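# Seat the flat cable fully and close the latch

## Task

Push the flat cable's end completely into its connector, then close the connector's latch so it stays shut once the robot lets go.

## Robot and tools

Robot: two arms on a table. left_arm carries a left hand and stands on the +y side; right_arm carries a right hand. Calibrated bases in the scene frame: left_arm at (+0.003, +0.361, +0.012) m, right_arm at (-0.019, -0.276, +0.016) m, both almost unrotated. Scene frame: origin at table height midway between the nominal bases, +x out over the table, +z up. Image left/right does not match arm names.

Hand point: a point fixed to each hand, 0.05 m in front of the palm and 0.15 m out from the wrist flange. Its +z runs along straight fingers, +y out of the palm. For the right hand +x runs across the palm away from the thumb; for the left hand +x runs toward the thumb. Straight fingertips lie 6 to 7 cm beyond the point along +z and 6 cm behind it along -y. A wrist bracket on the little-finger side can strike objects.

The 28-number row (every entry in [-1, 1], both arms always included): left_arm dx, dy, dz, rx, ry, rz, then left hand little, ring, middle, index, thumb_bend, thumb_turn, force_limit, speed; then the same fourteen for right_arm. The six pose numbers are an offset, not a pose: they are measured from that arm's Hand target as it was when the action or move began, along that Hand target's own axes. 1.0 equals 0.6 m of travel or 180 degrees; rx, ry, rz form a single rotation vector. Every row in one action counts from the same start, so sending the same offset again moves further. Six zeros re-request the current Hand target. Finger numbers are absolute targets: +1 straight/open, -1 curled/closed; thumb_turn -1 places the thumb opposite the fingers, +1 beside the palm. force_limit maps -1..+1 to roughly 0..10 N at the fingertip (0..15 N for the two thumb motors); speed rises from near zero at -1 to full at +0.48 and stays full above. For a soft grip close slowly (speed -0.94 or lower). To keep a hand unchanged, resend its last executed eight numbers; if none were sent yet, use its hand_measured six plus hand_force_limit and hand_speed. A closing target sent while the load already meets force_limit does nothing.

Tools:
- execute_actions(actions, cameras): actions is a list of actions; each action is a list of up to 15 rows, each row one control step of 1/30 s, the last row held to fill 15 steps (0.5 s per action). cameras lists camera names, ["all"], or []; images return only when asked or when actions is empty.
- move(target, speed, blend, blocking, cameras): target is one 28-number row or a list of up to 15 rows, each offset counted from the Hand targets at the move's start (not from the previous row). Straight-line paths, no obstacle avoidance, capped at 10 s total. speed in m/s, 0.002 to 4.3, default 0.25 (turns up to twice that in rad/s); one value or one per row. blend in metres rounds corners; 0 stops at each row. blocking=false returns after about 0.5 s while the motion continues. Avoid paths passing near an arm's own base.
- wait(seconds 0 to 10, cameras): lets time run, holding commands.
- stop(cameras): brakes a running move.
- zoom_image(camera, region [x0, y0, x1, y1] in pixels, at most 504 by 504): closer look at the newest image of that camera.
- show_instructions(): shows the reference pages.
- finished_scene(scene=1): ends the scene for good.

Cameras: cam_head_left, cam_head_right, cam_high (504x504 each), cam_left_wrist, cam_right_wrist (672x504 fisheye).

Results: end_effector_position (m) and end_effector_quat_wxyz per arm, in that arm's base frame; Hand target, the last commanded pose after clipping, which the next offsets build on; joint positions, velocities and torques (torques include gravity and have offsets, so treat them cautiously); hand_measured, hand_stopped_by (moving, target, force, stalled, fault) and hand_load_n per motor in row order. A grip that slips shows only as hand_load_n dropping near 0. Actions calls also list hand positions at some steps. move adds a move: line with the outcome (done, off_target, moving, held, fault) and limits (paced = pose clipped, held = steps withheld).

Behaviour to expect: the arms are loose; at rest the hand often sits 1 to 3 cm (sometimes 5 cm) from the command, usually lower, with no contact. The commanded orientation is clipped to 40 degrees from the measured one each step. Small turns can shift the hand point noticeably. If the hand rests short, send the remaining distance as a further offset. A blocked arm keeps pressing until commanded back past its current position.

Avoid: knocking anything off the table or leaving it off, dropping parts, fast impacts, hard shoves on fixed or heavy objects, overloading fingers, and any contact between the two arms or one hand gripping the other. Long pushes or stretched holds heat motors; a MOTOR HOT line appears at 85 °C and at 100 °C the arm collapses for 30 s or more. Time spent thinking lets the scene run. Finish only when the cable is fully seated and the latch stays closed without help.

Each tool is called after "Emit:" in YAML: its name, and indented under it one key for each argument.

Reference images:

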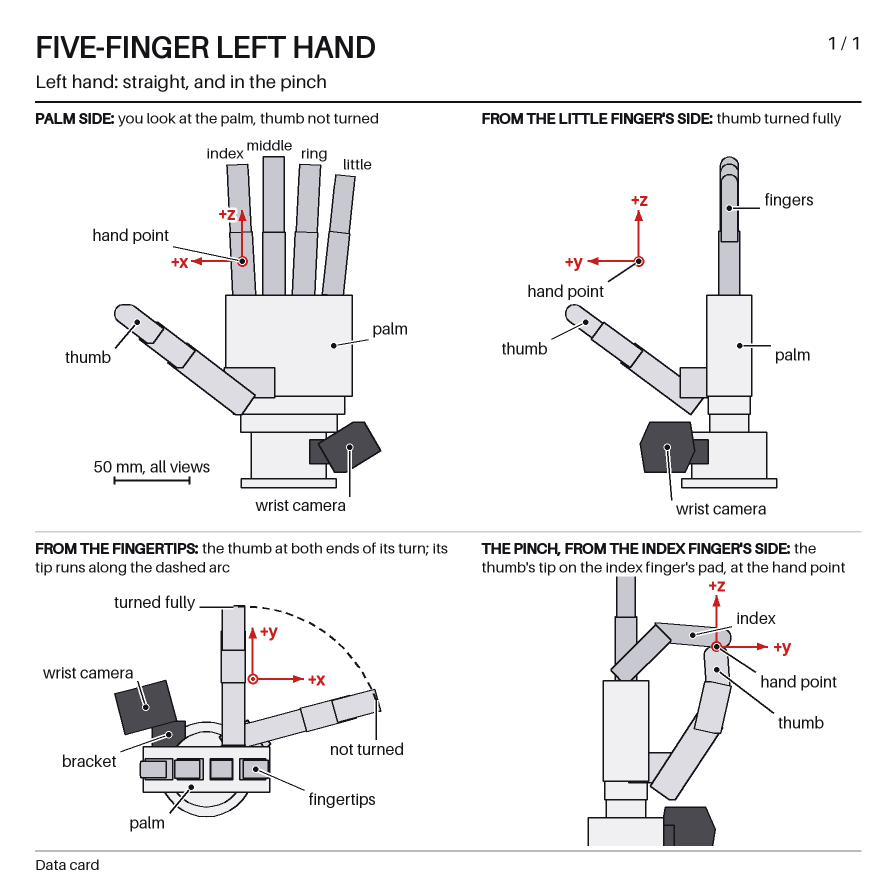

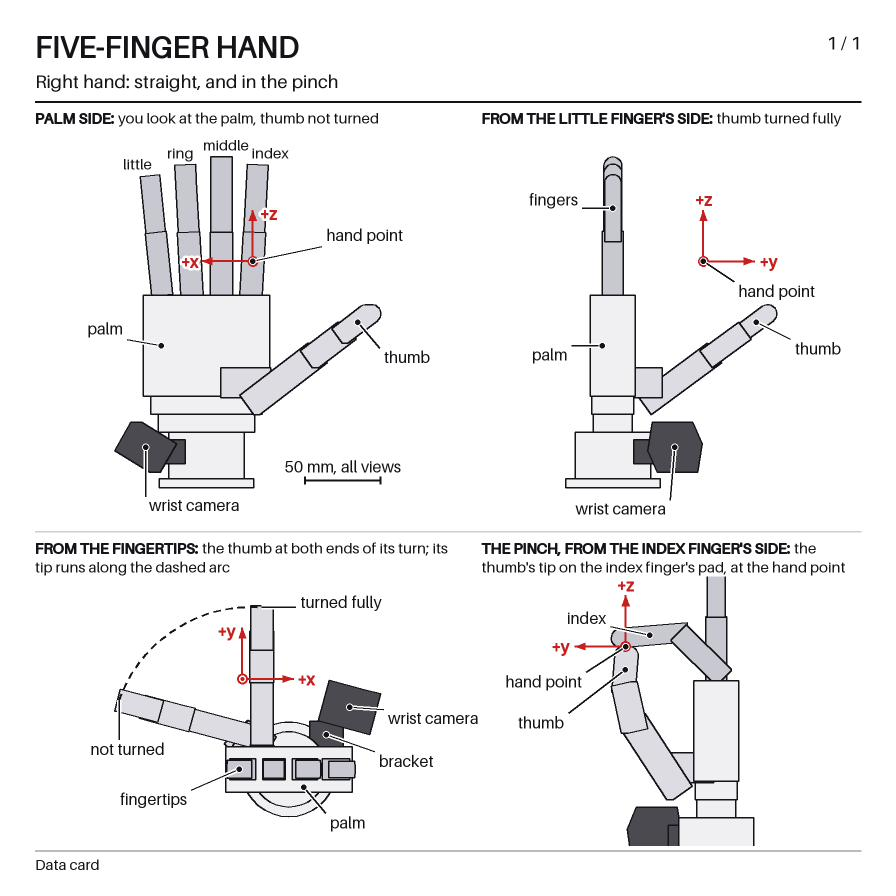

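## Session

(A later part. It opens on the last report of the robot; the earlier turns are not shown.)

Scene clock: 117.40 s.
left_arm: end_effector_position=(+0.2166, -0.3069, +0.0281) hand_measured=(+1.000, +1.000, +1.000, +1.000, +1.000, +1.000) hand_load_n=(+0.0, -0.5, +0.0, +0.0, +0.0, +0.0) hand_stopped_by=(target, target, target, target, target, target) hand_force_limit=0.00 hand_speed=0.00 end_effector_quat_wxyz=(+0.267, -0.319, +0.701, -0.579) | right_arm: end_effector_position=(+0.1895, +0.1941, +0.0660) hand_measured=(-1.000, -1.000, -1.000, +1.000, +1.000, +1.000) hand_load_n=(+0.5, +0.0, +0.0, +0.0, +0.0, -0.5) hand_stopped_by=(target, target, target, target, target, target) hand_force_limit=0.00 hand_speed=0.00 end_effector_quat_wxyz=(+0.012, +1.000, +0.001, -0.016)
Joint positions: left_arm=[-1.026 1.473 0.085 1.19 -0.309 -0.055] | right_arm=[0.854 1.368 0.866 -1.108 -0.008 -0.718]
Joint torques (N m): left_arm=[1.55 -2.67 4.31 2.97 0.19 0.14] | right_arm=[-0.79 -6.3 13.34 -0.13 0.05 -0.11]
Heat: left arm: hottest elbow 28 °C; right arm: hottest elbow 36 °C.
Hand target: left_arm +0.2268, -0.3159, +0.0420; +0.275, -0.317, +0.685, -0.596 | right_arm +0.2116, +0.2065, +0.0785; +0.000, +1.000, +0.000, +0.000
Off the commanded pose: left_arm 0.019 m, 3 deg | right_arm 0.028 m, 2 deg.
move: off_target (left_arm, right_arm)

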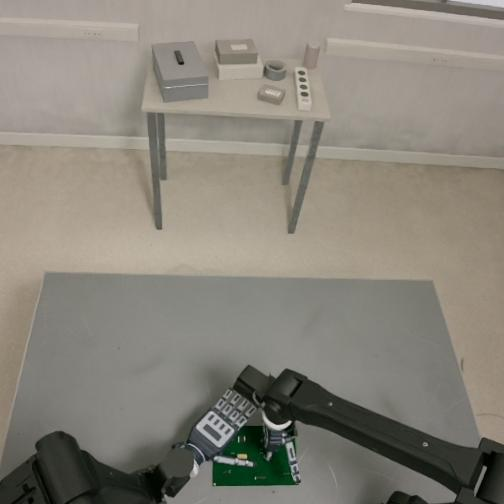

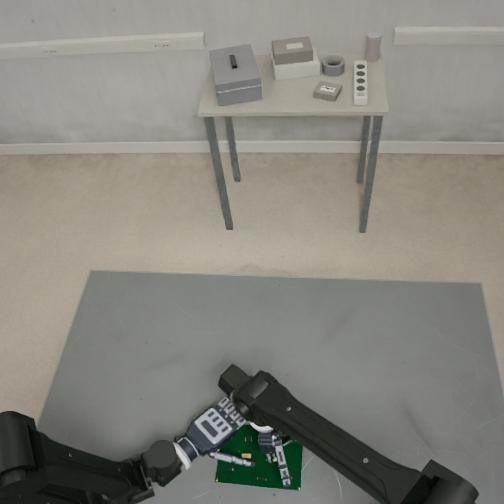

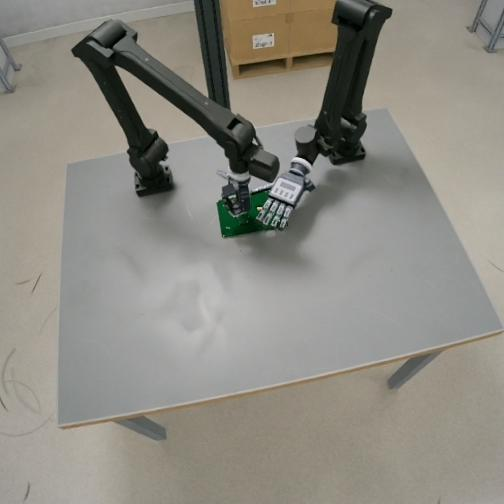

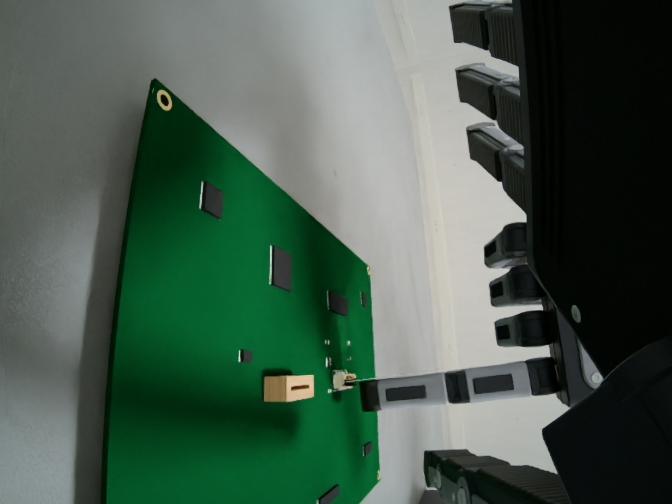

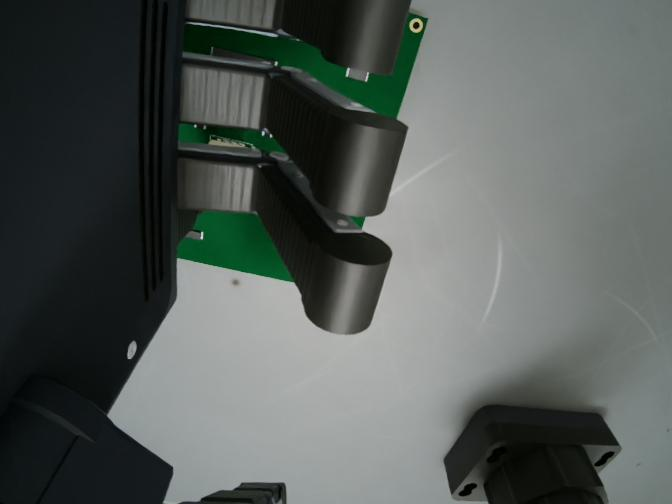

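Emit:
zoom_image:
  camera: "cam_left_wrist"
  region: [320, 350, 420, 440]

Emit:
zoom_image:
  camera: "cam_head_left"
  region: [235, 420, 305, 490]

Emit:
zoom_image:
  camera: "cam_head_right"
  region: [235, 420, 305, 490]

Emit:
zoom_image:
  camera: "cam_right_wrist"
  region: [170, 110, 290, 250]

Scaled by 5.040 from the camera's 672x504 image, which has a finer 960x720 frame.

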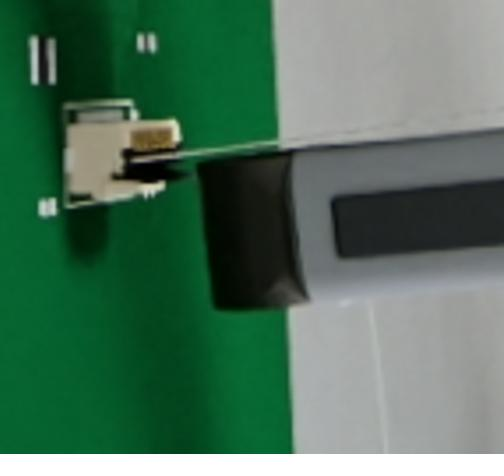

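Scaled by 7.200 from the camera's 504x504 image, which has a finer 720x720 frame.

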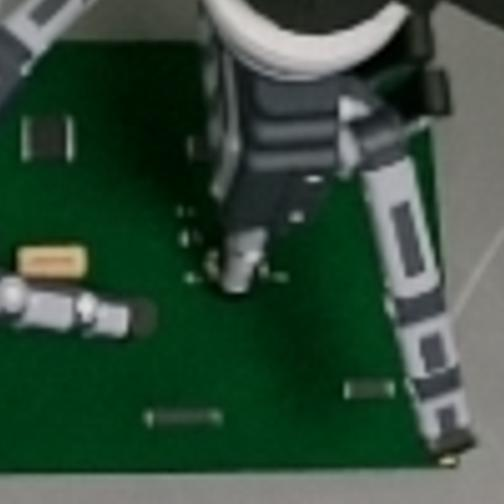

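Scaled by 7.200 from the camera's 504x504 image, which has a finer 720x720 frame.

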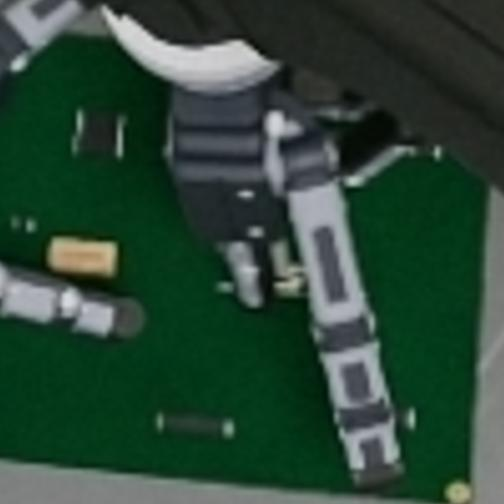

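Scaled by 3.600 from the camera's 672x504 image, which has a finer 960x720 frame.

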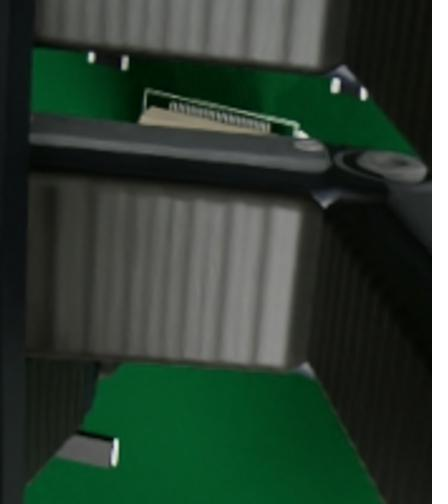

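Emit:
move:
  target: [0,0,0,0,0,0, 1,1,1,1,1,1,0,0, 0.005,-0.003,0.006,0,0,0, -1,-1,-1,1,1,1,0,0]
  cameras: ["cam_left_wrist"]
  speed: 0.05

Scene clock: 120.73 s.
left_arm: end_effector_position=(+0.2166, -0.3069, +0.0281) hand_measured=(+1.000, +1.000, +1.000, +1.000, +1.000, +1.000) hand_load_n=(+0.5, +0.0, -0.5, +0.0, +0.0, +0.0) hand_stopped_by=(target, target, target, target, target, target) hand_force_limit=0.00 hand_speed=0.00 end_effector_quat_wxyz=(+0.267, -0.319, +0.701, -0.579) | right_arm: end_effector_position=(+0.1904, +0.1942, +0.0637) hand_measured=(-1.000, -1.000, -1.000, +1.000, +1.000, +1.000) hand_load_n=(+0.0, +0.0, +0.0, +0.0, +0.0, +0.0) hand_stopped_by=(target, target, target, target, target, target) hand_force_limit=0.00 hand_speed=0.00 end_effector_quat_wxyz=(+0.016, +1.000, +0.002, -0.019)
Joint positions: left_arm=[-1.026 1.473 0.085 1.19 -0.309 -0.055] | right_arm=[0.853 1.38 0.869 -1.108 -0.008 -0.721]
Joint torques (N m): left_arm=[1.61 -2.67 4.31 2.96 0.19 0.14] | right_arm=[-0.97 -6.36 13.26 0.2 0.08 -0.12]
Heat: left arm: hottest elbow 28 °C; right arm: hottest elbow 36 °C.
Hand target: left_arm +0.2268, -0.3159, +0.0420; +0.275, -0.317, +0.685, -0.596 | right_arm +0.2146, +0.2083, +0.0749; +0.000, +1.000, +0.000, +0.000
Off the commanded pose: left_arm 0.019 m, 3 deg | right_arm 0.030 m, 3 deg.
move: off_target (left_arm, right_arm)
Images, in order (width x height): cam_left_wrist 672x504.

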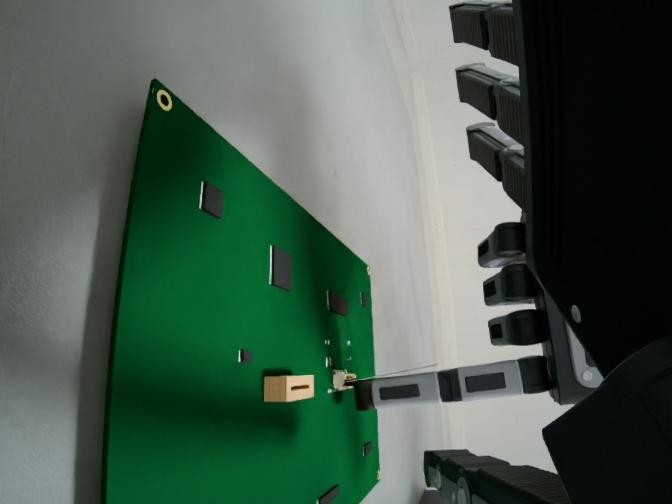

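Emit:
zoom_image:
  camera: "cam_left_wrist"
  region: [320, 350, 420, 440]

Scaled by 5.040 from the camera's 672x504 image, which has a finer 960x720 frame.

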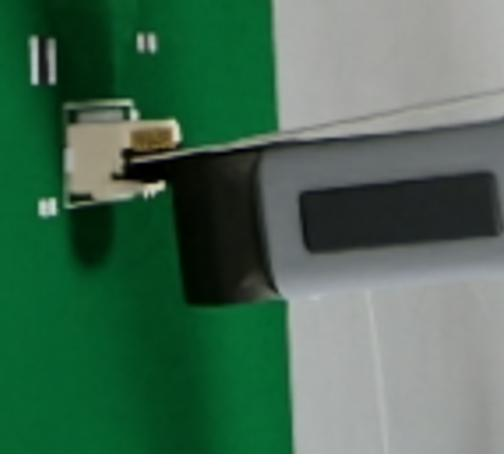

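Emit:
move:
  target: [0,0,0,0,0,0, 1,1,1,1,1,1,0,0, 0.002,-0.001,0.005,0,0,0, -1,-1,-1,1,1,1,0,0]
  cameras: ["cam_left_wrist"]
  speed: 0.05

Emit:
zoom_image:
  camera: "cam_left_wrist"
  region: [320, 350, 420, 440]

Scene clock: 122.23 s.
left_arm: end_effector_position=(+0.2166, -0.3069, +0.0281) hand_measured=(+1.000, +1.000, +1.000, +1.000, +1.000, +1.000) hand_load_n=(+0.0, +0.0, +0.0, +0.0, +0.0, +0.0) hand_stopped_by=(target, target, target, target, target, target) hand_force_limit=0.00 hand_speed=0.00 end_effector_quat_wxyz=(+0.267, -0.319, +0.701, -0.579) | right_arm: end_effector_position=(+0.1907, +0.1936, +0.0630) hand_measured=(-1.000, -1.000, -1.000, +1.000, +1.000, +1.000) hand_load_n=(+0.0, +0.0, +0.0, +0.0, +0.0, +0.0) hand_stopped_by=(target, target, target, target, target, target) hand_force_limit=0.00 hand_speed=0.00 end_effector_quat_wxyz=(+0.017, +1.000, +0.002, -0.020)
Joint positions: left_arm=[-1.026 1.473 0.085 1.19 -0.309 -0.055] | right_arm=[0.851 1.383 0.869 -1.108 -0.008 -0.724]
Joint torques (N m): left_arm=[1.61 -2.67 4.31 2.97 0.19 0.14] | right_arm=[-0.62 -6.3 13.09 0.68 0.09 -0.13]
Heat: left arm: hottest elbow 28 °C; right arm: hottest elbow 37 °C.
Hand target: left_arm +0.2268, -0.3159, +0.0420; +0.275, -0.317, +0.685, -0.596 | right_arm +0.2158, +0.2089, +0.0719; +0.000, +1.000, +0.000, +0.000
Off the commanded pose: left_arm 0.019 m, 3 deg | right_arm 0.031 m, 3 deg.
move: off_target (left_arm, right_arm)
Images, in order (width x height): cam_left_wrist 672x504.

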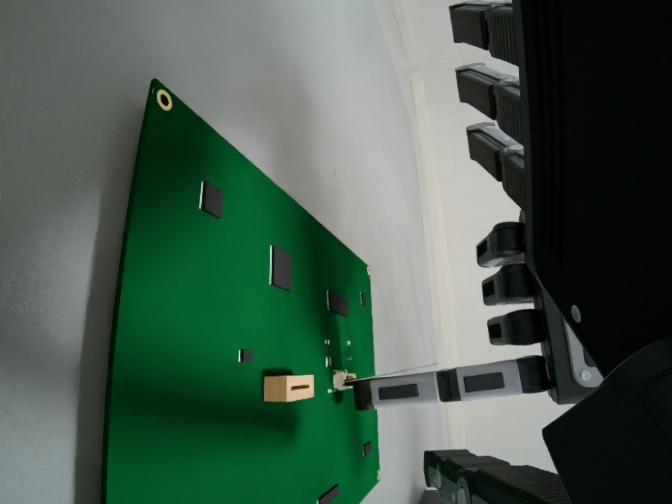

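Scaled by 5.040 from the camera's 672x504 image, which has a finer 960x720 frame.

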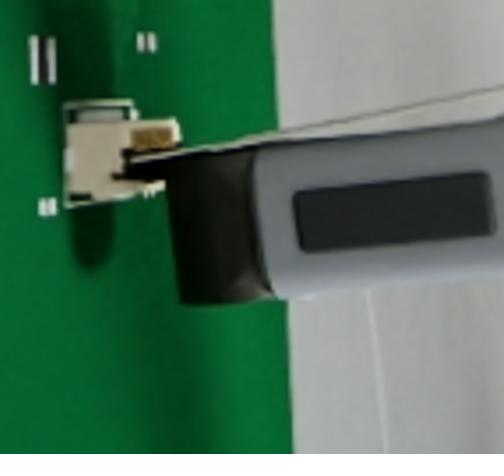

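Emit:
move:
  target: [0,0,0,0,0,0, 1,1,1,1,1,1,0,0, 0.0,-0.001,0.008,0,0,0, -1,-1,-1,1,1,1,0,0]
  cameras: ["cam_left_wrist"]
  speed: 0.05

Emit:
zoom_image:
  camera: "cam_left_wrist"
  region: [320, 350, 420, 440]

Scene clock: 123.40 s.
left_arm: end_effector_position=(+0.2166, -0.3069, +0.0281) hand_measured=(+1.000, +1.000, +1.000, +1.000, +1.000, +1.000) hand_load_n=(+0.0, +0.0, +0.0, +0.0, +0.0, +0.0) hand_stopped_by=(target, target, target, target, target, target) hand_force_limit=0.00 hand_speed=0.00 end_effector_quat_wxyz=(+0.267, -0.319, +0.701, -0.579) | right_arm: end_effector_position=(+0.1907, +0.1936, +0.0630) hand_measured=(-1.000, -1.000, -1.000, +1.000, +1.000, +1.000) hand_load_n=(+0.0, +0.0, +0.0, +0.0, +0.0, +0.0) hand_stopped_by=(target, target, target, target, target, target) hand_force_limit=0.00 hand_speed=0.00 end_effector_quat_wxyz=(+0.017, +1.000, +0.002, -0.020)
Joint positions: left_arm=[-1.026 1.473 0.085 1.19 -0.309 -0.055] | right_arm=[0.851 1.383 0.869 -1.108 -0.008 -0.724]
Joint torques (N m): left_arm=[1.55 -2.67 4.3 2.97 0.19 0.14] | right_arm=[-0.62 -5.66 12.44 1.25 0.06 -0.1]
Heat: left arm: hottest elbow 28 °C; right arm: hottest elbow 37 °C.
Hand target: left_arm +0.2268, -0.3159, +0.0420; +0.275, -0.317, +0.685, -0.596 | right_arm +0.2158, +0.2095, +0.0671; +0.000, +1.000, +0.000, +0.000
Off the commanded pose: left_arm 0.019 m, 3 deg | right_arm 0.030 m, 3 deg.
move: off_target (left_arm, right_arm)
Images, in order (width x height): cam_left_wrist 672x504.

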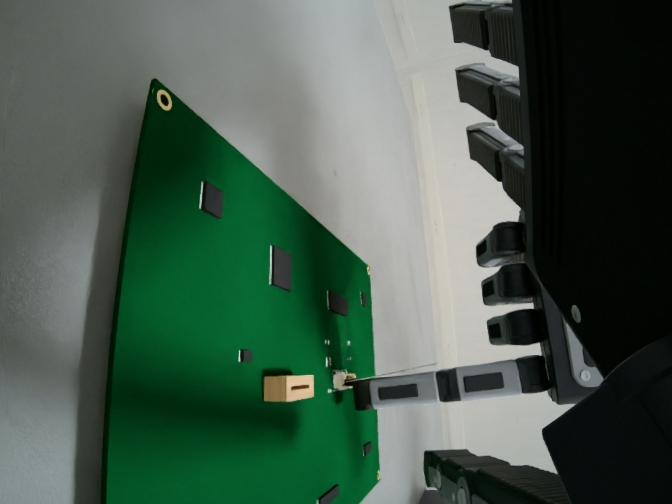

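Scaled by 5.040 from the camera's 672x504 image, which has a finer 960x720 frame.

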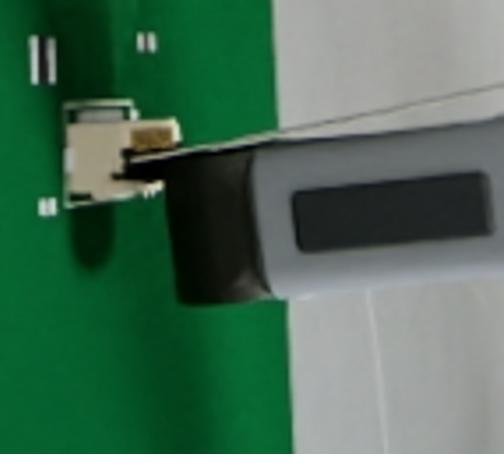

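Emit:
move:
  target: [0,0,0,0,0,0, 1,1,1,1,1,1,0,0, 0.0,0.0,0.0133,0,0,0, -1,-1,-1,1,1,1,0,0]
  cameras: ["cam_left_wrist"]
  speed: 0.05

Emit:
zoom_image:
  camera: "cam_left_wrist"
  region: [320, 350, 420, 440]

Scene clock: 124.60 s.
left_arm: end_effector_position=(+0.2166, -0.3069, +0.0281) hand_measured=(+1.000, +1.000, +1.000, +1.000, +1.000, +1.000) hand_load_n=(+0.0, +0.0, +0.0, +0.0, +0.0, +0.0) hand_stopped_by=(target, target, target, target, target, target) hand_force_limit=0.00 hand_speed=0.00 end_effector_quat_wxyz=(+0.267, -0.319, +0.701, -0.579) | right_arm: end_effector_position=(+0.1920, +0.1942, +0.0622) hand_measured=(-1.000, -1.000, -1.000, +1.000, +1.000, +1.000) hand_load_n=(+0.0, +0.0, +0.0, -2.0, +0.0, +0.0) hand_stopped_by=(target, target, target, target, target, target) hand_force_limit=0.00 hand_speed=0.00 end_effector_quat_wxyz=(+0.016, +1.000, +0.007, -0.019)
Joint positions: left_arm=[-1.026 1.473 0.085 1.19 -0.309 -0.055] | right_arm=[0.851 1.385 0.869 -1.104 -0.008 -0.734]
Joint torques (N m): left_arm=[1.55 -2.67 4.3 2.97 0.19 0.14] | right_arm=[-0.5 -4.95 11.44 2.06 0.07 -0.07]
Heat: left arm: hottest elbow 28 °C; right arm: hottest elbow 37 °C.
Hand target: left_arm +0.2268, -0.3159, +0.0420; +0.275, -0.317, +0.685, -0.596 | right_arm +0.2158, +0.2096, +0.0592; +0.000, +1.000, +0.000, +0.000
Off the commanded pose: left_arm 0.019 m, 3 deg | right_arm 0.028 m, 3 deg.
move: off_target (left_arm, right_arm)
Images, in order (width x height): cam_left_wrist 672x504.

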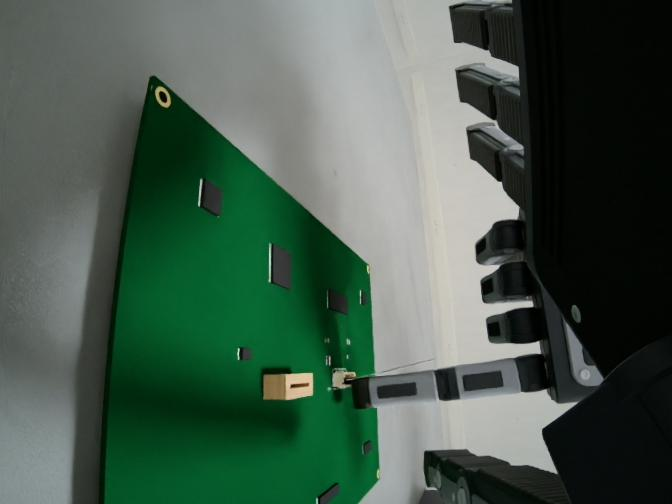

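Scaled by 5.040 from the camera's 672x504 image, which has a finer 960x720 frame.

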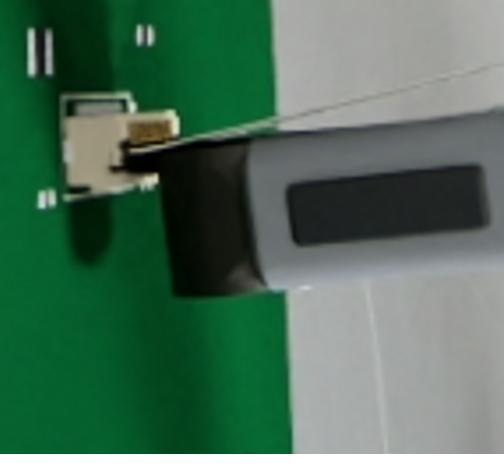

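Emit:
zoom_image:
  camera: "cam_left_wrist"
  region: [325, 360, 365, 400]

Scaled by 12.600 from the camera's 672x504 image, which has a finer 960x720 frame.

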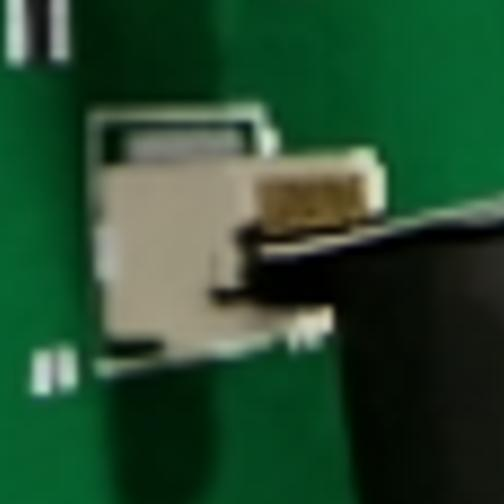

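Emit:
move:
  target: [0,0,0,0,0,0, 1,1,1,1,1,1,0,0, -0.01,0.01,0.0,0,0,0, -1,-1,-1,1,1,1,0,0]
  cameras: ["cam_left_wrist"]
  speed: 0.03

Emit:
zoom_image:
  camera: "cam_left_wrist"
  region: [325, 360, 365, 400]

Scene clock: 126.57 s.
left_arm: end_effector_position=(+0.2166, -0.3069, +0.0281) hand_measured=(+1.000, +1.000, +1.000, +1.000, +1.000, +1.000) hand_load_n=(+0.0, +0.0, +0.0, +0.0, +0.0, +0.0) hand_stopped_by=(target, target, target, target, target, target) hand_force_limit=0.00 hand_speed=0.00 end_effector_quat_wxyz=(+0.267, -0.319, +0.701, -0.579) | right_arm: end_effector_position=(+0.1920, +0.1942, +0.0622) hand_measured=(-1.000, -1.000, -1.000, +1.000, +1.000, +1.000) hand_load_n=(+0.0, +0.0, +0.5, -1.5, +0.0, +0.0) hand_stopped_by=(target, target, target, target, target, target) hand_force_limit=0.00 hand_speed=0.00 end_effector_quat_wxyz=(+0.016, +1.000, +0.007, -0.019)
Joint positions: left_arm=[-1.026 1.473 0.085 1.19 -0.309 -0.055] | right_arm=[0.851 1.385 0.869 -1.104 -0.008 -0.734]
Joint torques (N m): left_arm=[1.61 -2.61 4.3 2.97 0.19 0.14] | right_arm=[-0.62 -6.53 9.57 2.15 0.08 -0.08]
Heat: left arm: hottest elbow 28 °C; right arm: hottest elbow 37 °C.
Hand target: left_arm +0.2268, -0.3159, +0.0420; +0.275, -0.317, +0.685, -0.596 | right_arm +0.2098, +0.2036, +0.0592; +0.000, +1.000, +0.000, +0.000
Off the commanded pose: left_arm 0.019 m, 3 deg | right_arm 0.020 m, 3 deg.
move: off_target (left_arm, right_arm)
Images, in order (width x height): cam_left_wrist 672x504.

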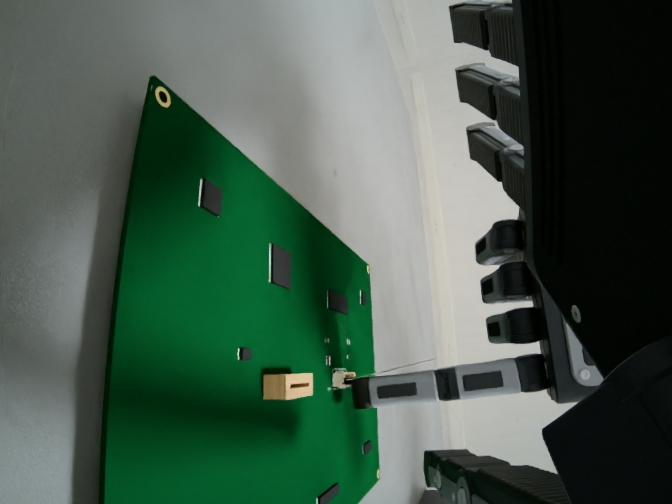

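Scaled by 12.600 from the camera's 672x504 image, which has a finer 960x720 frame.

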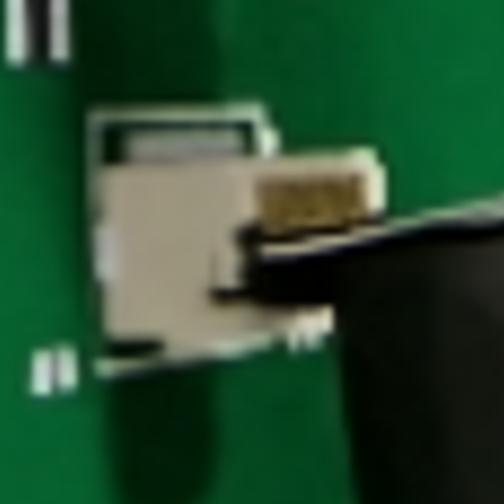

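Emit:
move:
  target: [0,0,0,0,0,0, 1,1,1,1,1,1,0,0, -0.01,0.01,0.0,0,0,0, -1,-1,-1,1,1,1,0,0]
  cameras: ["cam_left_wrist"]
  speed: 0.03

Emit:
zoom_image:
  camera: "cam_left_wrist"
  region: [325, 360, 365, 400]

Scene clock: 127.83 s.
left_arm: end_effector_position=(+0.2166, -0.3069, +0.0281) hand_measured=(+1.000, +1.000, +1.000, +1.000, +1.000, +1.000) hand_load_n=(+0.0, -0.5, +0.0, +0.0, +0.0, +0.0) hand_stopped_by=(target, target, target, target, target, target) hand_force_limit=0.00 hand_speed=0.00 end_effector_quat_wxyz=(+0.267, -0.319, +0.701, -0.579) | right_arm: end_effector_position=(+0.1932, +0.1955, +0.0621) hand_measured=(-1.000, -1.000, -1.000, +1.000, +1.000, +1.000) hand_load_n=(+0.0, +0.0, +0.0, -1.5, +0.0, +0.0) hand_stopped_by=(target, target, target, target, target, target) hand_force_limit=0.00 hand_speed=0.00 end_effector_quat_wxyz=(+0.013, +1.000, +0.007, -0.016)
Joint positions: left_arm=[-1.026 1.473 0.085 1.19 -0.309 -0.055] | right_arm=[0.851 1.383 0.869 -1.098 -0.008 -0.734]
Joint torques (N m): left_arm=[1.55 -2.67 4.31 2.97 0.19 0.14] | right_arm=[-0.32 -7.77 7.68 1.81 0.09 -0.07]
Heat: left arm: hottest elbow 28 °C; right arm: hottest elbow 37 °C.
Hand target: left_arm +0.2268, -0.3159, +0.0420; +0.275, -0.317, +0.685, -0.596 | right_arm +0.2038, +0.1976, +0.0592; +0.000, +1.000, +0.000, +0.000
Off the commanded pose: left_arm 0.019 m, 3 deg | right_arm 0.011 m, 2 deg.
move: off_target (left_arm, right_arm)
Images, in order (width x height): cam_left_wrist 672x504.

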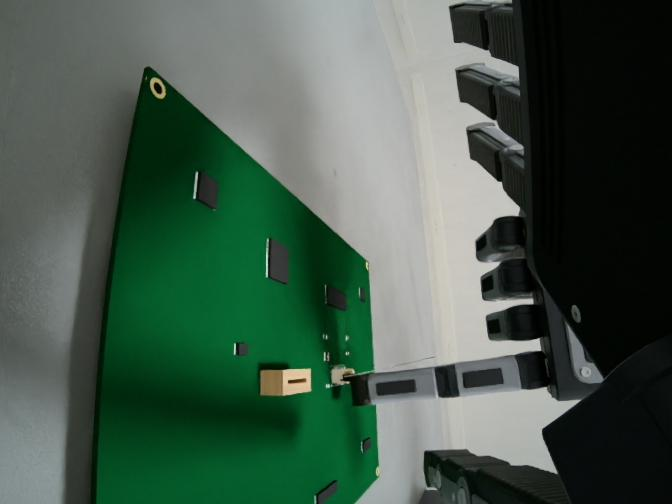

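Scaled by 12.600 from the camera's 672x504 image, which has a finer 960x720 frame.

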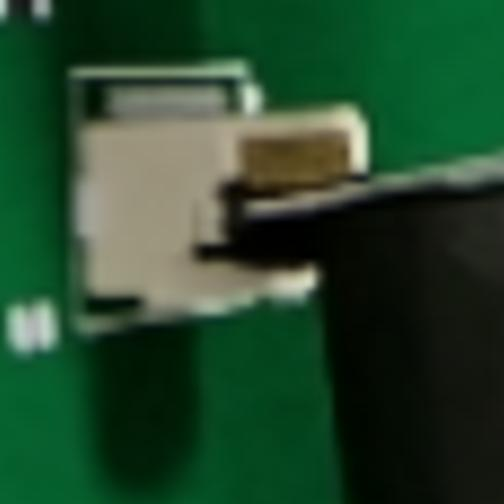

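Emit:
move:
  target: [0,0,0,0,0,0, 1,1,1,1,1,1,0,0, -0.005,0.0,0.0,-0.02,-0.02,0, -1,-1,-1,1,1,1,0,0]
  cameras: ["cam_left_wrist"]
  speed: 0.03

Emit:
zoom_image:
  camera: "cam_left_wrist"
  region: [325, 360, 365, 400]

Scene clock: 130.67 s.
left_arm: end_effector_position=(+0.2166, -0.3069, +0.0281) hand_measured=(+1.000, +1.000, +1.000, +1.000, +1.000, +1.000) hand_load_n=(+0.5, +0.0, +0.0, +0.0, +0.0, +0.0) hand_stopped_by=(target, target, target, target, target, target) hand_force_limit=0.00 hand_speed=0.00 end_effector_quat_wxyz=(+0.267, -0.319, +0.701, -0.579) | right_arm: end_effector_position=(+0.1913, +0.1957, +0.0602) hand_measured=(-1.000, -1.000, -1.000, +1.000, +1.000, +1.000) hand_load_n=(+0.0, +0.0, +0.0, +0.0, +0.0, +0.0) hand_stopped_by=(target, target, target, target, target, target) hand_force_limit=0.00 hand_speed=0.00 end_effector_quat_wxyz=(+0.024, +0.999, +0.002, -0.029)
Joint positions: left_arm=[-1.026 1.473 0.085 1.19 -0.309 -0.055] | right_arm=[0.851 1.411 0.883 -1.118 -0.012 -0.724]
Joint torques (N m): left_arm=[1.55 -2.67 4.3 2.97 0.19 0.14] | right_arm=[-0.03 -4.89 10.35 -0.18 0.04 -0.05]
Heat: left arm: hottest elbow 28 °C; right arm: hottest elbow 37 °C.
Hand target: left_arm +0.2268, -0.3159, +0.0420; +0.275, -0.317, +0.685, -0.596 | right_arm +0.2008, +0.1976, +0.0592; +0.031, +0.999, +0.000, -0.032
Off the commanded pose: left_arm 0.019 m, 3 deg | right_arm 0.010 m, 1 deg.
move: off_target (left_arm)
Images, in order (width x height): cam_left_wrist 672x504.

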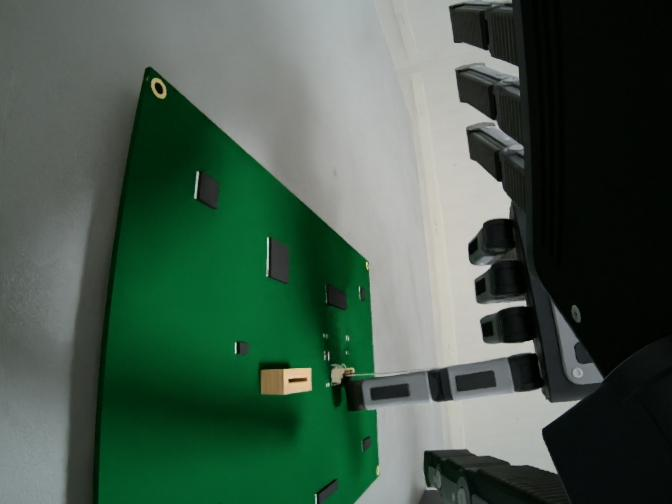

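Scaled by 12.600 from the camera's 672x504 image, which has a finer 960x720 frame.

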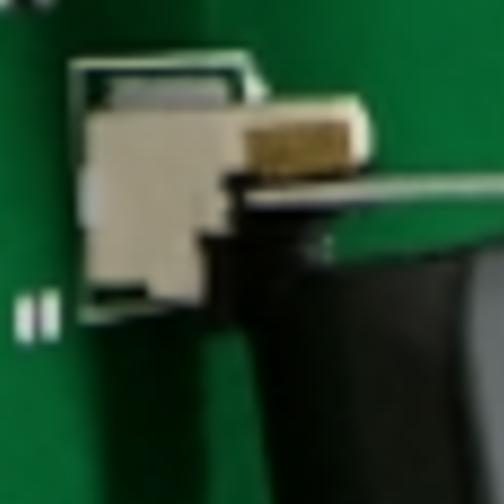

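Emit:
move:
  target: [0,0,0,0,0,0, 1,1,1,1,1,1,0,0, 0.0,0.0,0.012,0,0,0, -1,-1,-1,1,1,1,0,0]
  cameras: ["cam_left_wrist"]
  speed: 0.03

Emit:
zoom_image:
  camera: "cam_left_wrist"
  region: [325, 360, 365, 400]

Scene clock: 132.03 s.
left_arm: end_effector_position=(+0.2166, -0.3069, +0.0281) hand_measured=(+1.000, +1.000, +1.000, +1.000, +1.000, +1.000) hand_load_n=(+0.0, +0.0, +0.0, +0.0, +0.0, +0.0) hand_stopped_by=(target, target, target, target, target, target) hand_force_limit=0.00 hand_speed=0.00 end_effector_quat_wxyz=(+0.267, -0.319, +0.701, -0.579) | right_arm: end_effector_position=(+0.1913, +0.1957, +0.0602) hand_measured=(-1.000, -1.000, -1.000, +1.000, +1.000, +1.000) hand_load_n=(+0.0, +0.0, +0.0, +0.0, +0.0, -0.5) hand_stopped_by=(target, target, target, target, target, target) hand_force_limit=0.00 hand_speed=0.00 end_effector_quat_wxyz=(+0.024, +0.999, +0.002, -0.029)
Joint positions: left_arm=[-1.026 1.473 0.085 1.19 -0.309 -0.055] | right_arm=[0.851 1.411 0.883 -1.118 -0.012 -0.724]
Joint torques (N m): left_arm=[1.55 -2.67 4.31 2.97 0.18 0.14] | right_arm=[-0.15 -4.48 9.2 0.51 0.04 -0.07]
Heat: left arm: hottest elbow 28 °C; right arm: hottest elbow 37 °C.
Hand target: left_arm +0.2268, -0.3159, +0.0420; +0.275, -0.317, +0.685, -0.596 | right_arm +0.2003, +0.1971, +0.0520; +0.031, +0.999, +0.000, -0.032
Off the commanded pose: left_arm 0.019 m, 3 deg | right_arm 0.012 m, 1 deg.
move: off_target (left_arm, right_arm)
Images, in order (width x height): cam_left_wrist 672x504.

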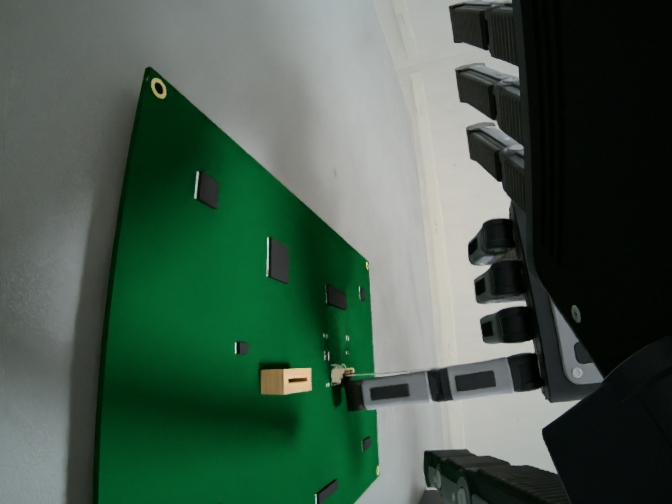

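Scaled by 12.600 from the camera's 672x504 image, which has a finer 960x720 frame.

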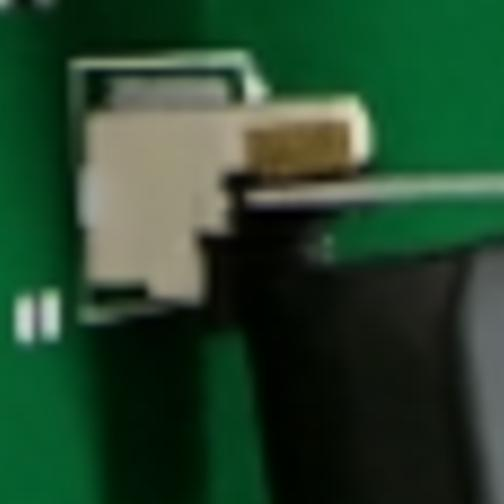

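Emit:
move:
  target: [0,0,0,0,0,0, 1,1,1,1,1,1,0,0, 0.0,0.0,0.015,0,0,0, -1,-1,-1,1,1,1,0,0]
  cameras: ["cam_left_wrist"]
  speed: 0.03

Emit:
zoom_image:
  camera: "cam_left_wrist"
  region: [325, 360, 365, 400]

Scene clock: 133.33 s.
left_arm: end_effector_position=(+0.2166, -0.3069, +0.0281) hand_measured=(+1.000, +1.000, +1.000, +1.000, +1.000, +1.000) hand_load_n=(+0.0, +0.0, -0.5, +0.0, +0.0, -0.5) hand_stopped_by=(target, target, target, target, target, target) hand_force_limit=0.00 hand_speed=0.00 end_effector_quat_wxyz=(+0.267, -0.319, +0.701, -0.579) | right_arm: end_effector_position=(+0.1919, +0.1958, +0.0596) hand_measured=(-1.000, -1.000, -1.000, +1.000, +1.000, +1.000) hand_load_n=(+0.0, +0.0, +0.0, -0.5, +0.0, +0.0) hand_stopped_by=(target, target, target, target, target, target) hand_force_limit=0.00 hand_speed=0.00 end_effector_quat_wxyz=(+0.023, +0.999, +0.007, -0.030)
Joint positions: left_arm=[-1.026 1.473 0.085 1.19 -0.309 -0.055] | right_arm=[0.851 1.412 0.883 -1.116 -0.014 -0.734]
Joint torques (N m): left_arm=[1.55 -2.67 4.3 2.97 0.19 0.14] | right_arm=[0.26 -4.42 7.94 1.55 0.1 -0.01]
Heat: left arm: hottest elbow 28 °C; right arm: hottest elbow 37 °C.
Hand target: left_arm +0.2268, -0.3159, +0.0420; +0.275, -0.317, +0.685, -0.596 | right_arm +0.1997, +0.1965, +0.0430; +0.031, +0.999, +0.000, -0.032
Off the commanded pose: left_arm 0.019 m, 3 deg | right_arm 0.018 m, 1 deg.
move: off_target (left_arm, right_arm)
Images, in order (width x height): cam_left_wrist 672x504.

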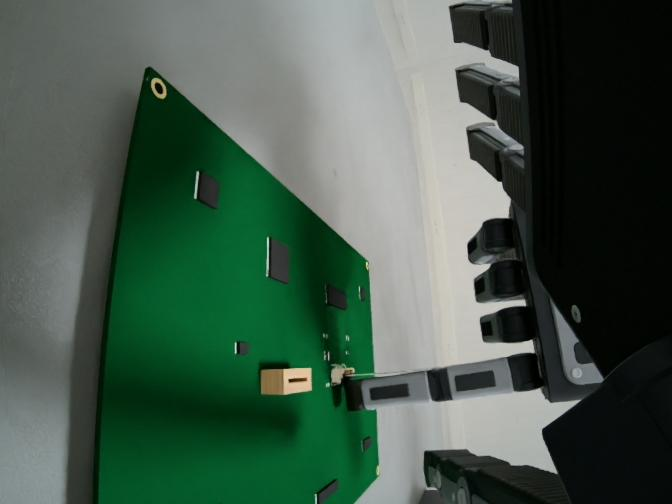

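Scaled by 12.600 from the camera's 672x504 image, which has a finer 960x720 frame.

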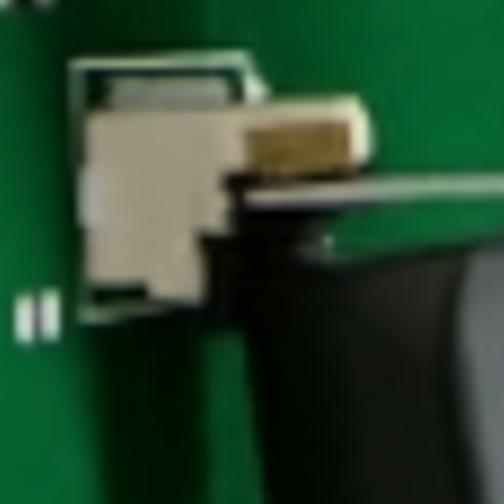

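Emit:
move:
  target: [0,0,0,0,0,0, 1,1,1,1,1,1,0,0, -0.0477,0.0333,-0.0903,0,0,0, -1,-1,-1,1,1,1,0,0]
  cameras: ["cam_left_wrist"]
  speed: 0.08

Emit:
zoom_image:
  camera: "cam_left_wrist"
  region: [320, 350, 380, 410]

Scene clock: 135.43 s.
left_arm: end_effector_position=(+0.2166, -0.3069, +0.0281) hand_measured=(+1.000, +1.000, +1.000, +1.000, +1.000, +1.000) hand_load_n=(+0.0, +0.0, -0.5, +0.0, +0.0, -0.5) hand_stopped_by=(target, target, target, target, target, target) hand_force_limit=0.00 hand_speed=0.00 end_effector_quat_wxyz=(+0.267, -0.319, +0.701, -0.579) | right_arm: end_effector_position=(+0.1743, +0.1762, +0.0904) hand_measured=(-1.000, -1.000, -1.000, +1.000, +1.000, +1.000) hand_load_n=(+0.0, +0.0, +0.0, +0.0, +0.0, +0.0) hand_stopped_by=(target, target, target, target, target, target) hand_force_limit=0.00 hand_speed=0.00 end_effector_quat_wxyz=(+0.037, +0.999, +0.002, -0.040)
Joint positions: left_arm=[-1.026 1.473 0.085 1.19 -0.309 -0.055] | right_arm=[0.851 1.328 0.883 -1.234 -0.012 -0.724]
Joint torques (N m): left_arm=[1.55 -2.67 4.31 2.97 0.19 0.14] | right_arm=[1.26 -8.35 9.62 -0.35 0 0.14]
Heat: left arm: hottest elbow 28 °C; right arm: hottest elbow 36 °C.
Hand target: left_arm +0.2268, -0.3159, +0.0420; +0.275, -0.317, +0.685, -0.596 | right_arm +0.1746, +0.1801, +0.1000; +0.031, +0.999, +0.000, -0.032
Off the commanded pose: left_arm 0.019 m, 3 deg | right_arm 0.010 m, 1 deg.
move: off_target (left_arm)
Images, in order (width x height): cam_left_wrist 672x504.

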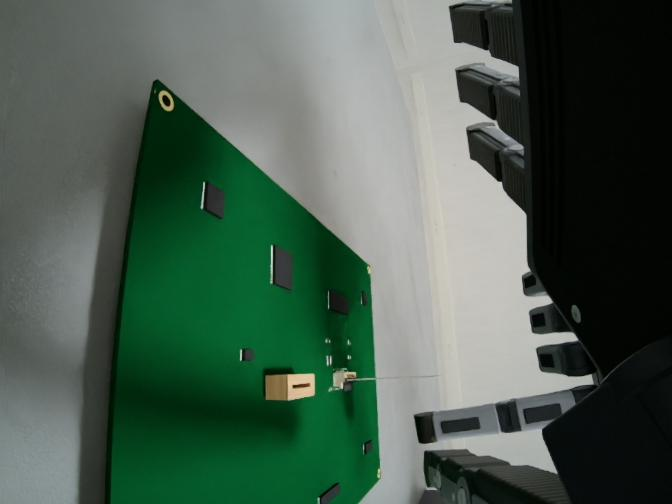

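Scaled by 8.400 from the camera's 672x504 image, which has a finer 960x720 frame.

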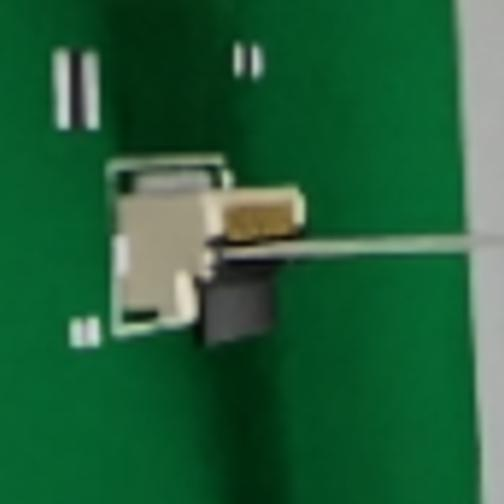

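Emit:
zoom_image:
  camera: "cam_left_wrist"
  region: [328, 364, 364, 396]

Scaled by 14.000 from the camera's 672x504 image, which has a finer 960x720 frame.

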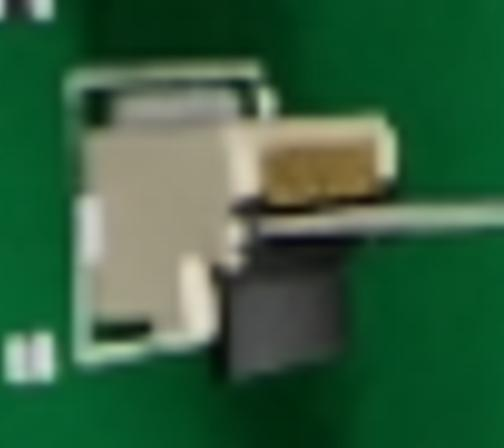

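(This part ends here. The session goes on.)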